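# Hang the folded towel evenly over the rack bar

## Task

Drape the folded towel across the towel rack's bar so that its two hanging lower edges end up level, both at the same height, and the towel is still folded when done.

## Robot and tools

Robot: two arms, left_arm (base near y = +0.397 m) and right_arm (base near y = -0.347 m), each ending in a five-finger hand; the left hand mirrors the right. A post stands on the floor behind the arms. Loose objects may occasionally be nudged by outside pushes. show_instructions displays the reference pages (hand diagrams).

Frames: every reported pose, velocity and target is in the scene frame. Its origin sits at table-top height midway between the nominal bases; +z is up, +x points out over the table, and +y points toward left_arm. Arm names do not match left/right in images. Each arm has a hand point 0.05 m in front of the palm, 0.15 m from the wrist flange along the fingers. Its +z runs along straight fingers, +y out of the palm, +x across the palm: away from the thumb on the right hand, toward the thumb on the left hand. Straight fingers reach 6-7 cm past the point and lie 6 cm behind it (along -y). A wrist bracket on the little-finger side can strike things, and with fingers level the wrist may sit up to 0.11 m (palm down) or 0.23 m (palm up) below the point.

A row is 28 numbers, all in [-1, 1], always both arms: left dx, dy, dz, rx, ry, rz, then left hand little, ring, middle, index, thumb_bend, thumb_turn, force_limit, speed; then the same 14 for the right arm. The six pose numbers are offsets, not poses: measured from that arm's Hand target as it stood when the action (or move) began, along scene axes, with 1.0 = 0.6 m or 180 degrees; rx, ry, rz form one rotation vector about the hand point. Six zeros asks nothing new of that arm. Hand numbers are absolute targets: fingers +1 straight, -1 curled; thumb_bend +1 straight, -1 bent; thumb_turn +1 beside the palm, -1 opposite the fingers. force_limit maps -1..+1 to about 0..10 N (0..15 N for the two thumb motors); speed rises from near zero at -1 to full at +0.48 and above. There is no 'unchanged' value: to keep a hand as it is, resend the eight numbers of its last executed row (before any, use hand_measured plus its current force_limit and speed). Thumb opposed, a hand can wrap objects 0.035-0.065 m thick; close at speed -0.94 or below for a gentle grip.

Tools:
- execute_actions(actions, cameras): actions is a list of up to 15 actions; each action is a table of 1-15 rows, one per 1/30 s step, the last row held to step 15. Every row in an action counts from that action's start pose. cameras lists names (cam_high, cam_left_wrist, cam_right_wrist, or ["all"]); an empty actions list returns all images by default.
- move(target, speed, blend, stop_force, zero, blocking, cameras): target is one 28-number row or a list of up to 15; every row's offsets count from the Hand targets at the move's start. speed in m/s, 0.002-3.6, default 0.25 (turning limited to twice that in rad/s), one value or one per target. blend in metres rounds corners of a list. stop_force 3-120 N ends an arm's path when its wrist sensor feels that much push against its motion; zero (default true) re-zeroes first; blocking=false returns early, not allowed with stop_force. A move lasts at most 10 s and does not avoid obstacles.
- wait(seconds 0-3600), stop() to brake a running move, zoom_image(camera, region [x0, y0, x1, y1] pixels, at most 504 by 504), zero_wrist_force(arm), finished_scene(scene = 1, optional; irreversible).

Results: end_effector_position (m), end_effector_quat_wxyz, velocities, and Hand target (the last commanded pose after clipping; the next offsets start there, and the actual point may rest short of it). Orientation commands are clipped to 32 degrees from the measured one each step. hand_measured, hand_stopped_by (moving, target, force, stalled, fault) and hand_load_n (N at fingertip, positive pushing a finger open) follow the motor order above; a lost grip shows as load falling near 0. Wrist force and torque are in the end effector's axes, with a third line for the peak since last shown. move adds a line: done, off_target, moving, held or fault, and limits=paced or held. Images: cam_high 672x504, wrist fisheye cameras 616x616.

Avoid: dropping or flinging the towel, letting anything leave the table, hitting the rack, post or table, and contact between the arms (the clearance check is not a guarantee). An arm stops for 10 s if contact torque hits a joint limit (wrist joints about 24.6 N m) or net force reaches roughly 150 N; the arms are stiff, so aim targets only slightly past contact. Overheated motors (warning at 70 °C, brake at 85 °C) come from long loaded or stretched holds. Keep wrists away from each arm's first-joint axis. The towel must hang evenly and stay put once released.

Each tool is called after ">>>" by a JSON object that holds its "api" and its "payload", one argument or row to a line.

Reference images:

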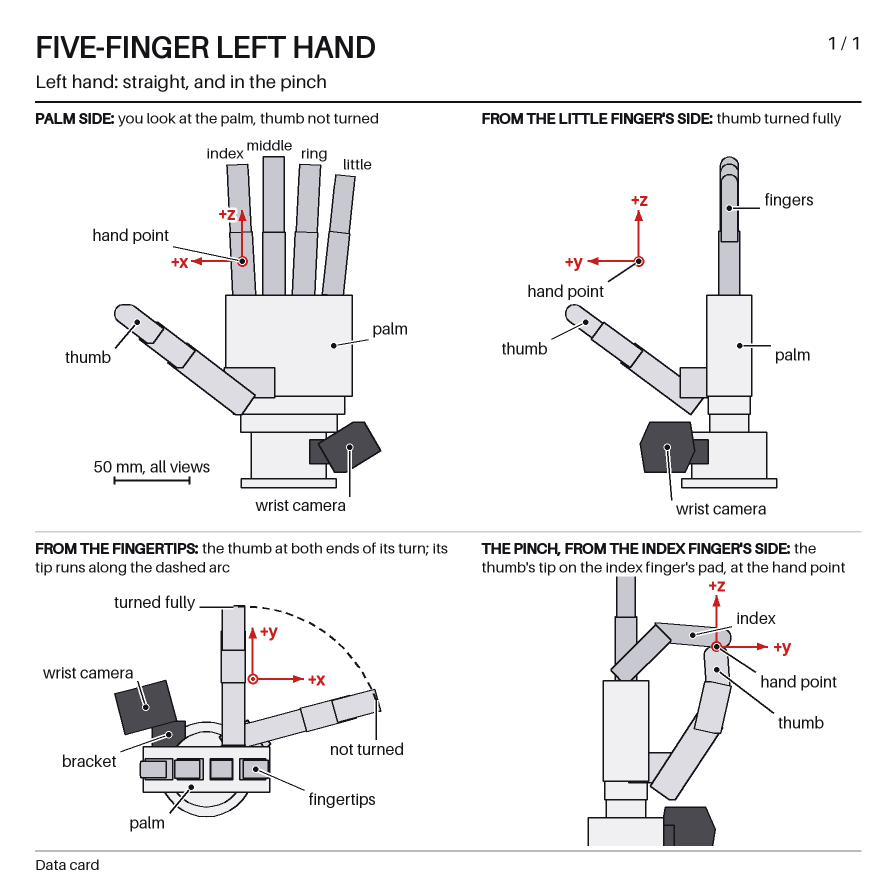

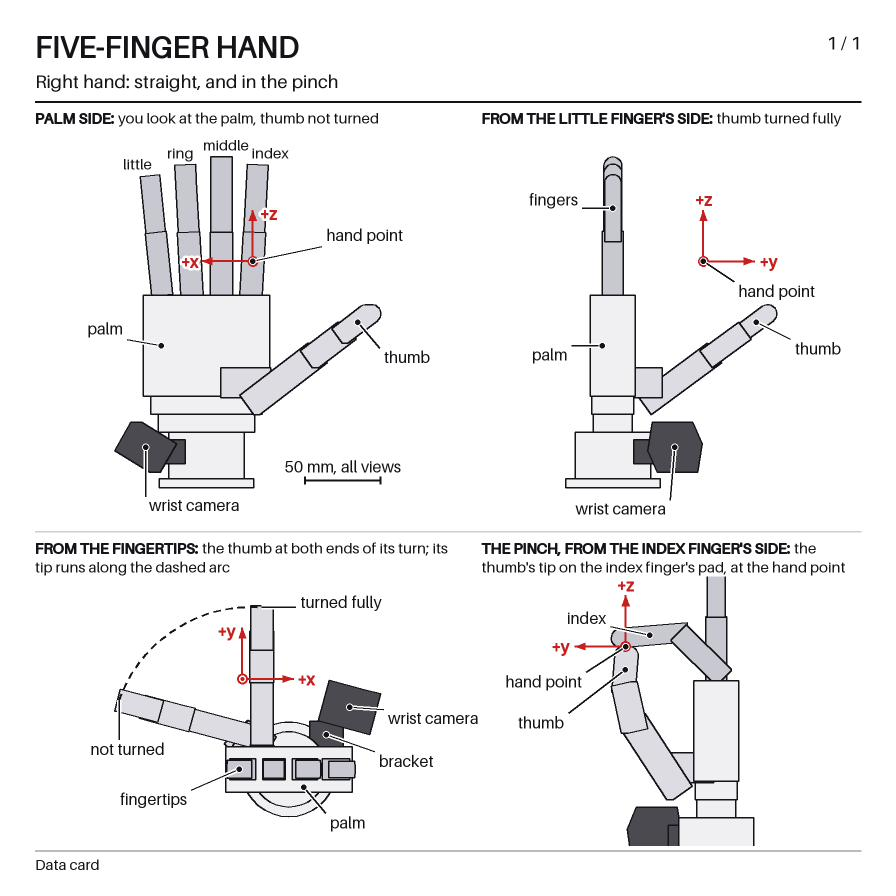

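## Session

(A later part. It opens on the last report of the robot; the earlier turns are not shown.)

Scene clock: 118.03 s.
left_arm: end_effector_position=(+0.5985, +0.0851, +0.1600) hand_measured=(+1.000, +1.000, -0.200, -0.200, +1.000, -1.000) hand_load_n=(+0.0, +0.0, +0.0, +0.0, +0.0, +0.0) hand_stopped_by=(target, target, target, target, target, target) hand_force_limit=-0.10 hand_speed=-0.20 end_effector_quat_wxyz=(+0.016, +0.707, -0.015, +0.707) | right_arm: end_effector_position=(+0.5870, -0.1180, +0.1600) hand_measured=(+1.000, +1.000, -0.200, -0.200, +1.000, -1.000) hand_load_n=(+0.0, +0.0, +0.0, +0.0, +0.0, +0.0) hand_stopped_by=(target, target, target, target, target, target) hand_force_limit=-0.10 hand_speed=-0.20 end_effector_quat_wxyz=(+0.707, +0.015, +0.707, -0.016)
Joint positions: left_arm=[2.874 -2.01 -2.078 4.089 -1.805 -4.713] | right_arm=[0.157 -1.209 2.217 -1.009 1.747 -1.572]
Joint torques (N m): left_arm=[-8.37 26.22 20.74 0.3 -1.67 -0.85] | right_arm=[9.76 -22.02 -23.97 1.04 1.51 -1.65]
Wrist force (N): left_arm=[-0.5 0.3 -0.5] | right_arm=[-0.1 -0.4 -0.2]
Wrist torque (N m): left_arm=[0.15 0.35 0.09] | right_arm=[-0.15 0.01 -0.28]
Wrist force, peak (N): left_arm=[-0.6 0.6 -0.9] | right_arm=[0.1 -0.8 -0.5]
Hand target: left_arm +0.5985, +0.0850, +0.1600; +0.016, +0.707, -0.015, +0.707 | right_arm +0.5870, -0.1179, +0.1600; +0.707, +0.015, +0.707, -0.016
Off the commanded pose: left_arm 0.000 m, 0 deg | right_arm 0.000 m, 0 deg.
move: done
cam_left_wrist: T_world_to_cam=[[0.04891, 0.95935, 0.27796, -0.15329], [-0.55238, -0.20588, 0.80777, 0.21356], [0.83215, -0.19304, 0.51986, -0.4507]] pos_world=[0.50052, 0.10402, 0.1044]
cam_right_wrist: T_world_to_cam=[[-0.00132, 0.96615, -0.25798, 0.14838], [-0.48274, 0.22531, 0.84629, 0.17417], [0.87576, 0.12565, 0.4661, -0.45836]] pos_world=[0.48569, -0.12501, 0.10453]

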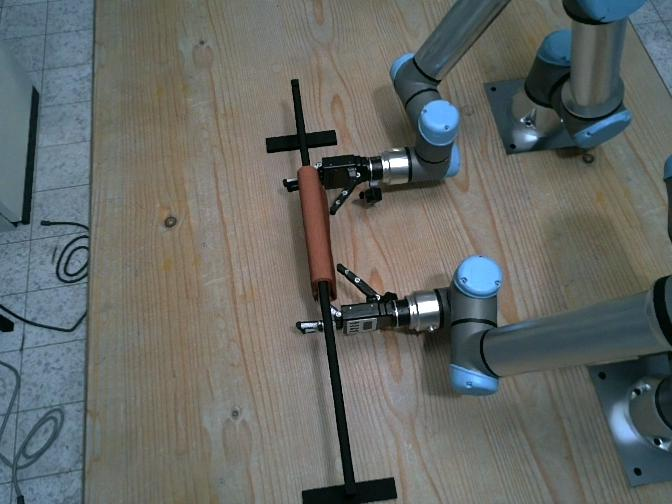

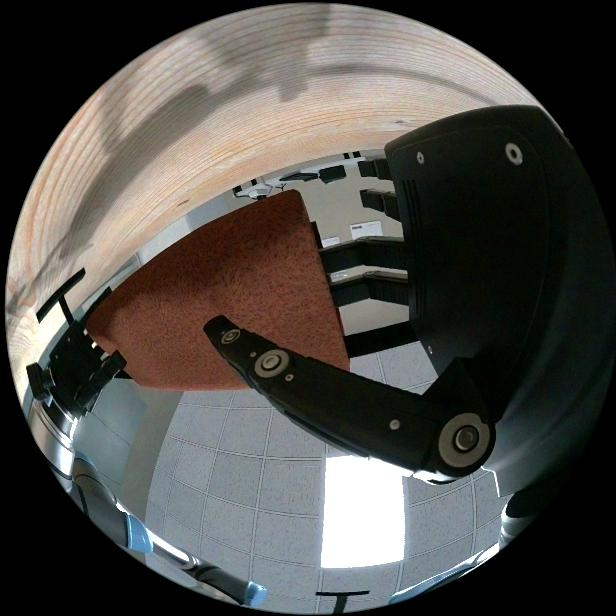

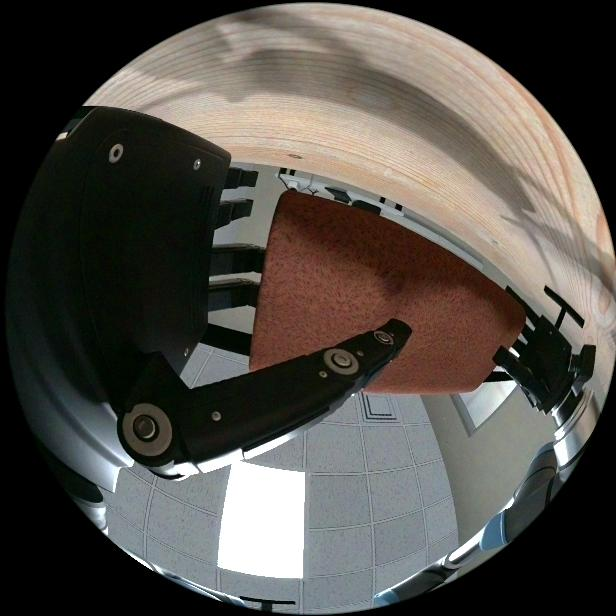

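>>> {"api": "move", "payload": {
  "target": [0,0,0,0,0,0,1,1,-0.2,-0.2,0,-1,-0.5,-0.85,0,0,0,0,0,0,1,1,-0.2,-0.2,0,-1,-0.5,-0.85],
  "speed": 0.03
}}

>>> {"api": "move", "payload": {
  "target": [0,0,0.0167,0,0,0,1,1,-0.2,-0.2,0,-1,-0.5,-0.85,0,0,0.0167,0,0,0,1,1,-0.2,-0.2,0,-1,-0.5,-0.85],
  "speed": 0.02,
  "cameras": ["all"]
}}

>>> {"api": "zoom_image", "payload": {
  "camera": "cam_high",
  "region": [280, 240, 380, 350]
}}

>>> {"api": "zoom_image", "payload": {
  "camera": "cam_left_wrist",
  "region": [190, 190, 350, 350]
}}

Scene clock: 123.37 s.
left_arm: end_effector_position=(+0.5985, +0.0850, +0.1600) hand_measured=(+1.000, +1.000, -0.200, -0.200, +0.272, -1.000) hand_load_n=(+0.0, +0.0, +3.0, +0.0, +3.5, +0.0) hand_stopped_by=(target, target, target, target, force, target) hand_force_limit=-0.50 hand_speed=-0.85 end_effector_quat_wxyz=(+0.016, +0.707, -0.015, +0.707) | right_arm: end_effector_position=(+0.5870, -0.1179, +0.1600) hand_measured=(+1.000, +1.000, -0.200, -0.200, +0.250, -1.000) hand_load_n=(+0.0, +0.0, +2.5, +0.5, +4.0, +0.5) hand_stopped_by=(target, target, target, target, force, target) hand_force_limit=-0.50 hand_speed=-0.85 end_effector_quat_wxyz=(+0.707, +0.015, +0.707, -0.016)
Joint positions: left_arm=[2.874 -2.01 -2.078 4.089 -1.805 -4.713] | right_arm=[0.158 -1.209 2.217 -1.009 1.748 -1.572]
Joint torques (N m): left_arm=[-8.15 27.19 22.44 0.32 -1.48 -2.38] | right_arm=[10.03 -22.64 -22.54 0.73 1.24 0.89]
Wrist force (N): left_arm=[-0.2 1.9 -0.9] | right_arm=[-0.5 1.4 -0.6]
Wrist torque (N m): left_arm=[0.26 0.31 0.07] | right_arm=[0.01 0.05 -0.25]
Wrist force, peak (N): left_arm=[-0.6 2.0 -0.7] | right_arm=[0.0 1.4 -0.7]
Hand target: left_arm +0.5985, +0.0850, +0.1600; +0.016, +0.707, -0.015, +0.707 | right_arm +0.5870, -0.1179, +0.1600; +0.707, +0.015, +0.707, -0.016
Off the commanded pose: left_arm 0.000 m, 0 deg | right_arm 0.000 m, 0 deg.
move: done

Scene clock: 124.30 s.
left_arm: end_effector_position=(+0.5985, +0.0850, +0.1699) hand_measured=(+1.000, +1.000, -0.200, -0.200, +0.272, -1.000) hand_load_n=(+0.0, +0.0, +2.5, +0.0, +4.0, +0.0) hand_stopped_by=(target, target, target, target, force, target) hand_force_limit=-0.50 hand_speed=-0.85 end_effector_quat_wxyz=(+0.016, +0.707, -0.015, +0.707) | right_arm: end_effector_position=(+0.5870, -0.1179, +0.1699) hand_measured=(+1.000, +1.000, -0.200, -0.200, +0.250, -1.000) hand_load_n=(+0.0, +0.0, +3.0, +0.5, +4.0, +0.0) hand_stopped_by=(target, target, target, target, force, target) hand_force_limit=-0.50 hand_speed=-0.85 end_effector_quat_wxyz=(+0.707, +0.015, +0.707, -0.016)
Joint positions: left_arm=[2.874 -1.989 -2.073 4.063 -1.805 -4.713] | right_arm=[0.158 -1.233 2.212 -0.979 1.748 -1.572]
Joint torques (N m): left_arm=[-8.47 44.76 21.94 0.13 -1.74 -1.82] | right_arm=[9.65 -38.04 -22.61 1.16 1.01 0.82]
Wrist force (N): left_arm=[-0.8 1.6 -0.5] | right_arm=[0.1 1.2 -0.6]
Wrist torque (N m): left_arm=[0.20 0.36 0.05] | right_arm=[-0.03 0.01 -0.24]
Wrist force, peak (N): left_arm=[-0.8 1.9 -0.8] | right_arm=[-0.1 1.4 -0.6]
Hand target: left_arm +0.5985, +0.0850, +0.1700; +0.016, +0.707, -0.015, +0.707 | right_arm +0.5870, -0.1179, +0.1700; +0.707, +0.015, +0.707, -0.016
Off the commanded pose: left_arm 0.000 m, 0 deg | right_arm 0.000 m, 0 deg.
move: done
cam_left_wrist: T_world_to_cam=[[0.04891, 0.95935, 0.27796, -0.15595], [-0.55238, -0.20588, 0.80777, 0.20555], [0.83215, -0.19304, 0.51986, -0.45586]] pos_world=[0.50052, 0.10392, 0.1143]
cam_right_wrist: T_world_to_cam=[[-0.00124, 0.96616, -0.25793, 0.15079], [-0.48272, 0.22531, 0.8463, 0.16576], [0.87577, 0.12556, 0.4661, -0.46301]] pos_world=[0.48569, -0.12491, 0.11442]

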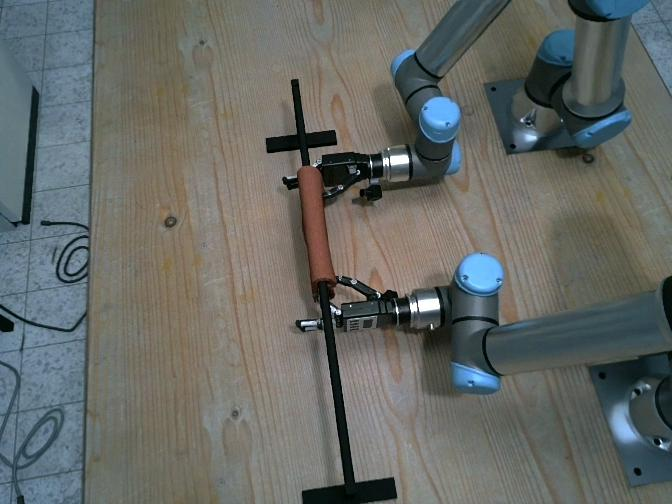

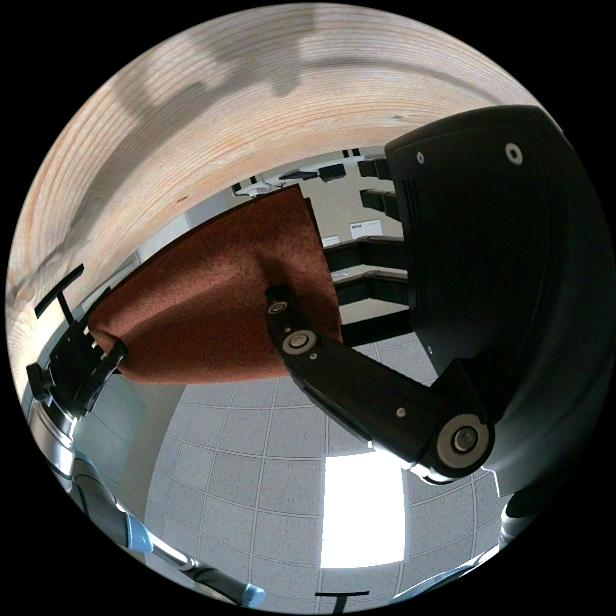

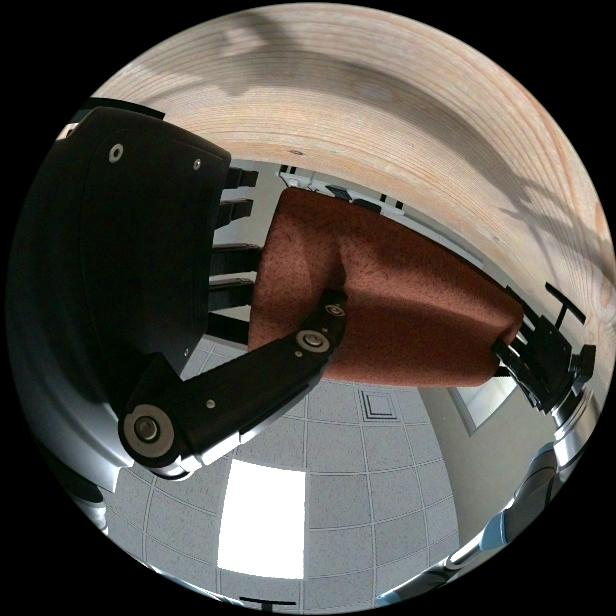

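Scaled by 4.582 from the camera's image (finer frame: 960x720).

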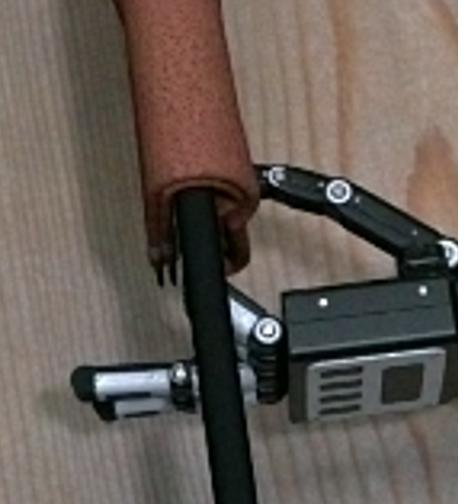

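Scaled by 3.150 from the camera's image (finer frame: 880x880).

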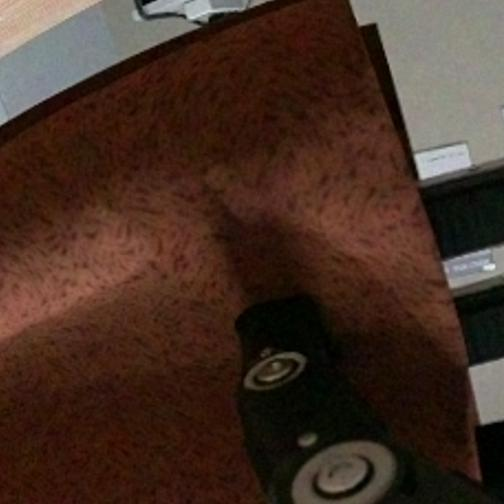

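>>> {"api": "zoom_image", "payload": {
  "camera": "cam_left_wrist",
  "region": [230, 150, 350, 270]
}}

>>> {"api": "zoom_image", "payload": {
  "camera": "cam_right_wrist",
  "region": [240, 160, 360, 280]
}}

>>> {"api": "zoom_image", "payload": {
  "camera": "cam_high",
  "region": [300, 260, 350, 320]
}}

Scaled by 4.200 from the camera's image (finer frame: 880x880).

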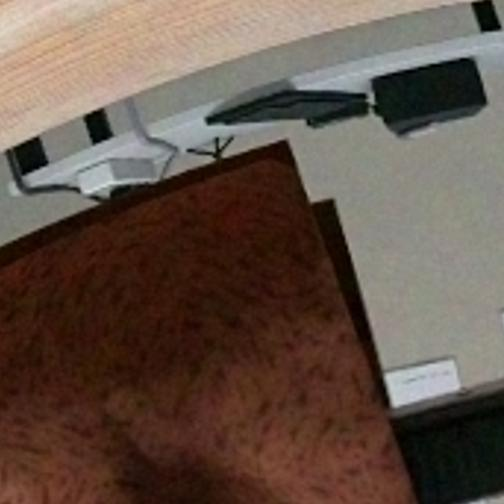

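Scaled by 4.200 from the camera's image (finer frame: 880x880).

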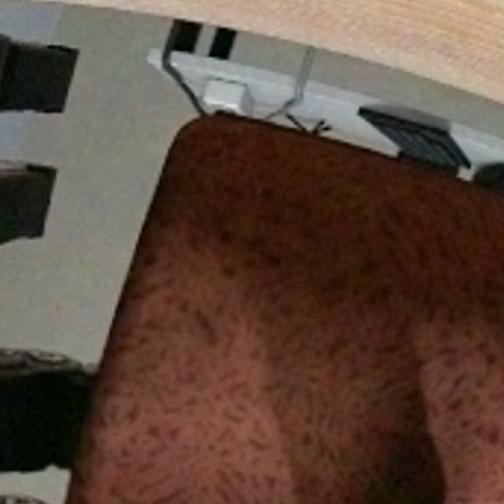

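Scaled by 8.400 from the camera's image (finer frame: 960x720).

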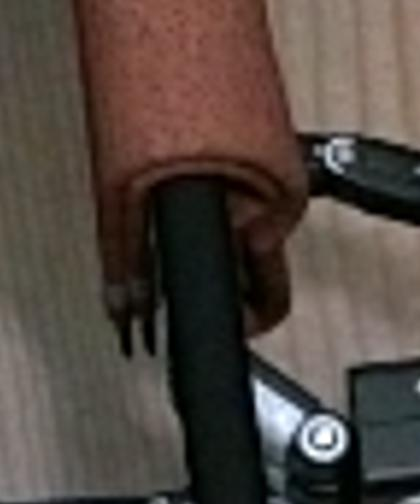

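>>> {"api": "move", "payload": {
  "target": [0,0,-0.0075,0,0,0,1,1,-0.2,-0.2,0,-1,-0.5,-0.85,0,0,-0.0075,0,0,0,1,1,-0.2,-0.2,0,-1,-0.5,-0.85],
  "speed": 0.02,
  "cameras": ["all"]
}}

>>> {"api": "zoom_image", "payload": {
  "camera": "cam_high",
  "region": [300, 260, 350, 320]
}}

>>> {"api": "zoom_image", "payload": {
  "camera": "cam_left_wrist",
  "region": [230, 150, 350, 270]
}}

Scene clock: 126.77 s.
left_arm: end_effector_position=(+0.5985, +0.0850, +0.1656) hand_measured=(+1.000, +1.000, -0.200, -0.200, +0.272, -1.000) hand_load_n=(+0.0, +0.0, +2.5, +0.0, +4.0, +0.0) hand_stopped_by=(target, target, target, target, force, target) hand_force_limit=-0.50 hand_speed=-0.85 end_effector_quat_wxyz=(+0.016, +0.707, -0.015, +0.707) | right_arm: end_effector_position=(+0.5870, -0.1179, +0.1656) hand_measured=(+1.000, +1.000, -0.200, -0.200, +0.250, -1.000) hand_load_n=(+0.0, +0.0, +2.5, +1.0, +4.0, +0.0) hand_stopped_by=(target, target, target, target, force, target) hand_force_limit=-0.50 hand_speed=-0.85 end_effector_quat_wxyz=(+0.707, +0.015, +0.707, -0.016)
Joint positions: left_arm=[2.874 -1.998 -2.075 4.074 -1.805 -4.713] | right_arm=[0.158 -1.223 2.214 -0.992 1.748 -1.572]
Joint torques (N m): left_arm=[-5.21 25.35 8.29 2.95 -1.28 -1.84] | right_arm=[6.08 -23.04 -2.18 -4.23 1.23 0.79]
Wrist force (N): left_arm=[-0.7 1.8 -0.8] | right_arm=[-0.3 1.2 -0.5]
Wrist torque (N m): left_arm=[0.24 0.37 0.05] | right_arm=[-0.03 0.04 -0.24]
Wrist force, peak (N): left_arm=[-0.3 2.1 -0.8] | right_arm=[0.6 1.3 -0.7]
Hand target: left_arm +0.5985, +0.0850, +0.1655; +0.016, +0.707, -0.015, +0.707 | right_arm +0.5870, -0.1179, +0.1655; +0.707, +0.015, +0.707, -0.016
Off the commanded pose: left_arm 0.000 m, 0 deg | right_arm 0.000 m, 0 deg.
move: done
cam_left_wrist: T_world_to_cam=[[0.04891, 0.95935, 0.27796, -0.15475], [-0.55238, -0.20588, 0.80777, 0.20902], [0.83215, -0.19304, 0.51986, -0.45363]] pos_world=[0.50052, 0.10392, 0.11]
cam_right_wrist: T_world_to_cam=[[-0.00124, 0.96616, -0.25793, 0.14971], [-0.48272, 0.22531, 0.8463, 0.16931], [0.87577, 0.12556, 0.4661, -0.46105]] pos_world=[0.48569, -0.12491, 0.11023]

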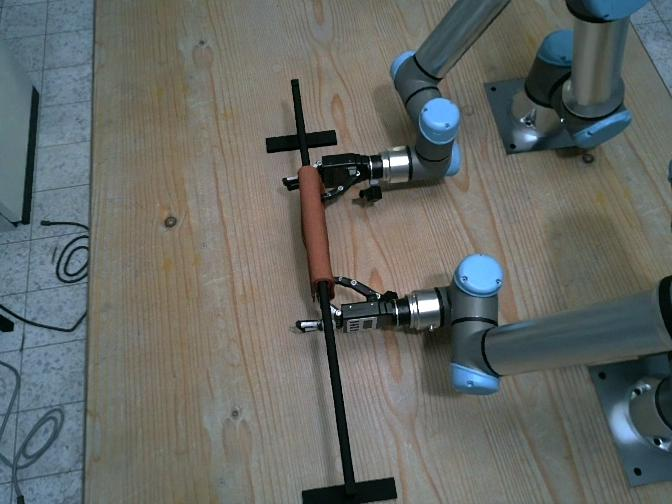

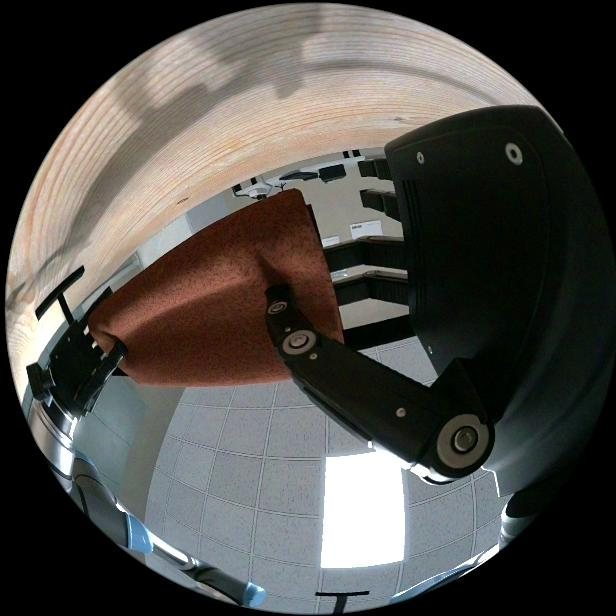

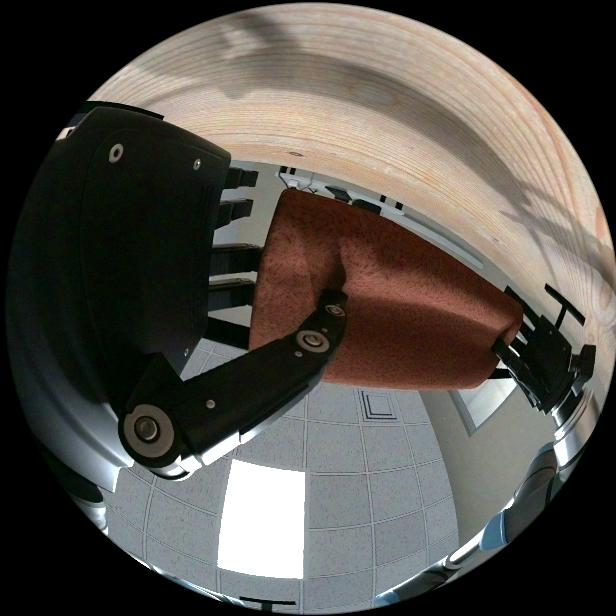

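Scaled by 8.400 from the camera's image (finer frame: 960x720).

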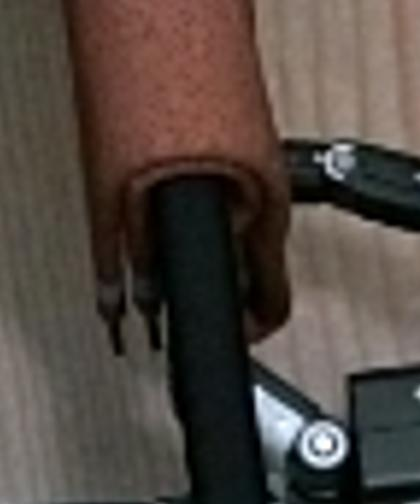

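Scaled by 4.200 from the camera's image (finer frame: 880x880).

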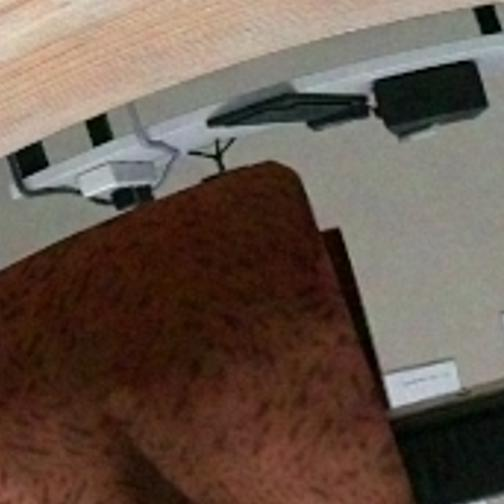

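>>> {"api": "move", "payload": {
  "target": [0,0,0,0,0,0,1,1,-0.2,-0.2,1,-1,-0.1,-0.7,0,0,0,0,0,0,1,1,-0.2,-0.2,1,-1,-0.1,-0.7],
  "speed": 0.03
}}

>>> {"api": "move", "payload": {
  "target": [
    [0,0.1083,0,0,0,0,1,1,-0.2,-0.2,1,-1,-0.1,-0.7,0,-0.1083,0,0,0,0,1,1,-0.2,-0.2,1,-1,-0.1,-0.7],
    [-0.1643,0.2083,-0.001,0,0,0,1,1,-0.2,-0.2,1,-1,-0.1,-0.7,-0.1618,-0.2368,-0.001,0,0,0,1,1,-0.2,-0.2,1,-1,-0.1,-0.7]
  ],
  "speed": [0.04, 0.12],
  "blend": 0.01,
  "cameras": ["all"]
}}

>>> {"api": "zoom_image", "payload": {
  "camera": "cam_left_wrist",
  "region": [180, 225, 260, 335]
}}

>>> {"api": "zoom_image", "payload": {
  "camera": "cam_right_wrist",
  "region": [375, 235, 455, 345]
}}

>>> {"api": "zoom_image", "payload": {
  "camera": "cam_high",
  "region": [300, 260, 350, 320]
}}

Scene clock: 129.40 s.
left_arm: end_effector_position=(+0.5985, +0.0850, +0.1655) hand_measured=(+1.000, +1.000, -0.200, -0.200, +1.000, -1.000) hand_load_n=(+0.0, +0.0, +0.0, +0.0, +0.0, -0.5) hand_stopped_by=(target, target, target, target, target, target) hand_force_limit=-0.10 hand_speed=-0.70 end_effector_quat_wxyz=(+0.016, +0.707, -0.015, +0.707) | right_arm: end_effector_position=(+0.5870, -0.1179, +0.1655) hand_measured=(+1.000, +1.000, -0.200, -0.200, +1.000, -1.000) hand_load_n=(+0.0, +0.0, +0.0, +0.0, +0.0, +0.0) hand_stopped_by=(target, target, target, target, target, target) hand_force_limit=-0.10 hand_speed=-0.70 end_effector_quat_wxyz=(+0.707, +0.015, +0.707, -0.016)
Joint positions: left_arm=[2.874 -1.998 -2.075 4.074 -1.805 -4.713] | right_arm=[0.158 -1.223 2.214 -0.993 1.748 -1.572]
Joint torques (N m): left_arm=[-0.7 26.23 9.38 2.94 -1.32 -1.83] | right_arm=[3.02 -23.33 -0.71 -3.82 1.08 0.73]
Wrist force (N): left_arm=[-0.6 0.6 -0.3] | right_arm=[-0.3 -0.4 -0.5]
Wrist torque (N m): left_arm=[0.18 0.37 0.08] | right_arm=[-0.15 0.06 -0.29]
Wrist force, peak (N): left_arm=[-0.5 2.2 -0.6] | right_arm=[-0.7 1.4 -0.5]
Hand target: left_arm +0.5985, +0.0850, +0.1655; +0.016, +0.707, -0.015, +0.707 | right_arm +0.5870, -0.1179, +0.1655; +0.707, +0.015, +0.707, -0.016
Off the commanded pose: left_arm 0.000 m, 0 deg | right_arm 0.000 m, 0 deg.
move: done

Scene clock: 132.83 s.
left_arm: end_effector_position=(+0.4999, +0.2100, +0.1649) hand_measured=(+1.000, +1.000, -0.200, -0.200, +1.000, -1.000) hand_load_n=(+0.0, +0.0, +0.0, +0.0, +0.0, +0.0) hand_stopped_by=(target, target, target, target, target, target) hand_force_limit=-0.10 hand_speed=-0.70 end_effector_quat_wxyz=(+0.016, +0.707, -0.015, +0.707) | right_arm: end_effector_position=(+0.4900, -0.2600, +0.1649) hand_measured=(+1.000, +1.000, -0.200, -0.200, +1.000, -1.000) hand_load_n=(+0.0, +0.0, +0.0, +0.0, +0.0, +0.0) hand_stopped_by=(target, target, target, target, target, target) hand_force_limit=-0.10 hand_speed=-0.70 end_effector_quat_wxyz=(+0.707, +0.015, +0.707, -0.016)
Joint positions: left_arm=[3.22 -1.736 -2.498 4.234 -1.459 -4.714] | right_arm=[-0.396 -1.49 2.61 -1.121 1.194 -1.572]
Joint torques (N m): left_arm=[10.01 29.83 5.69 2.91 1.87 2.6] | right_arm=[-9.99 -23.32 0.67 1.13 -1.28 -2.22]
Wrist force (N): left_arm=[-0.5 0.5 -0.9] | right_arm=[0.0 -0.4 -0.6]
Wrist torque (N m): left_arm=[0.19 0.37 0.05] | right_arm=[-0.12 -0.01 -0.26]
Wrist force, peak (N): left_arm=[-0.8 0.4 -1.4] | right_arm=[-0.4 -0.9 -1.0]
Hand target: left_arm +0.4999, +0.2100, +0.1649; +0.016, +0.707, -0.015, +0.707 | right_arm +0.4899, -0.2600, +0.1649; +0.707, +0.015, +0.707, -0.016
Off the commanded pose: left_arm 0.000 m, 0 deg | right_arm 0.000 m, 0 deg.
move: done
cam_left_wrist: T_world_to_cam=[[0.04891, 0.95935, 0.27796, -0.26956], [-0.55238, -0.20588, 0.80777, 0.18089], [0.83215, -0.19304, 0.51986, -0.34719]] pos_world=[0.40202, 0.22882, 0.1093]
cam_right_wrist: T_world_to_cam=[[-0.00124, 0.96616, -0.25793, 0.28658], [-0.48272, 0.22531, 0.8463, 0.15516], [0.87577, 0.12556, 0.4661, -0.3579]] pos_world=[0.38869, -0.26691, 0.10942]

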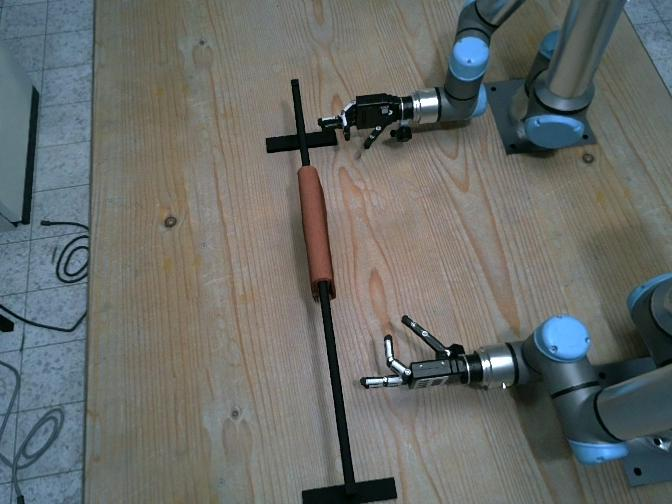

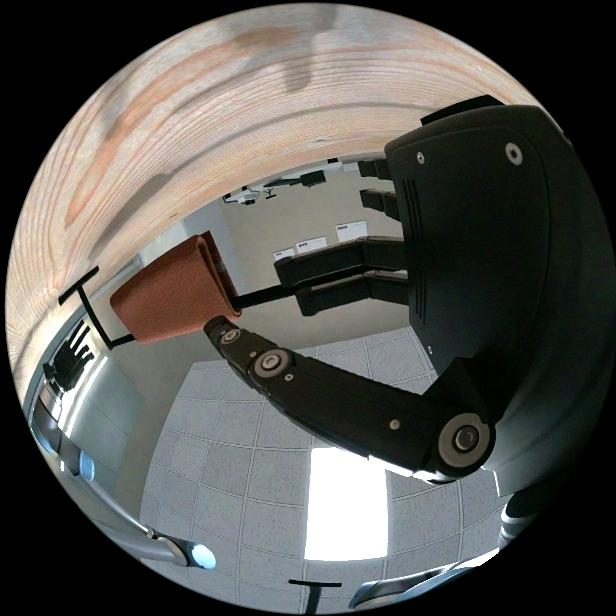

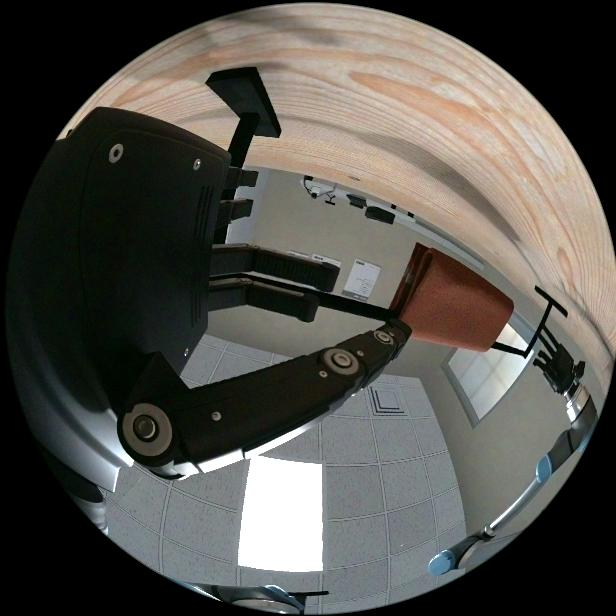

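Scaled by 4.582 from the camera's image (finer frame: 880x880).

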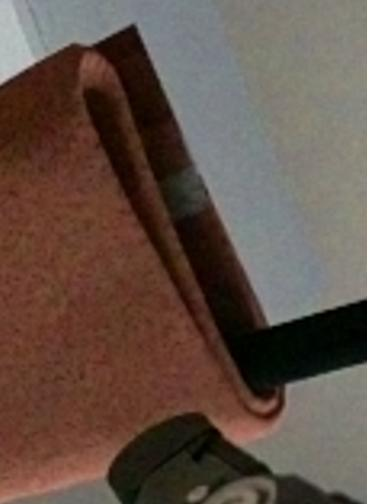

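Scaled by 4.582 from the camera's image (finer frame: 880x880).

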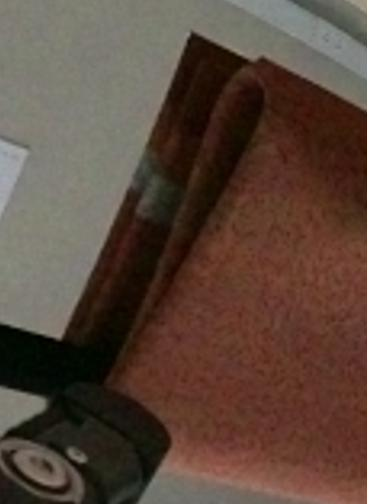

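Scaled by 8.400 from the camera's image (finer frame: 960x720).

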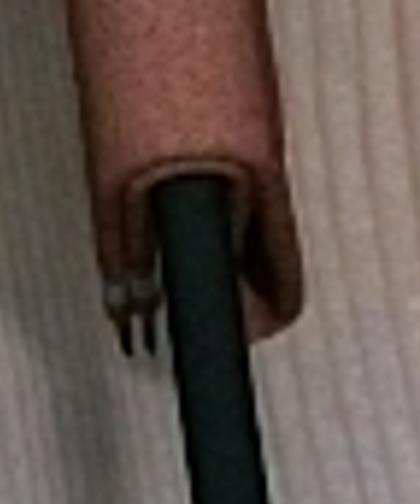

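>>> {"api": "finished_scene", "payload": {
  "scene": 1
}}

The scene is finished: the task was done.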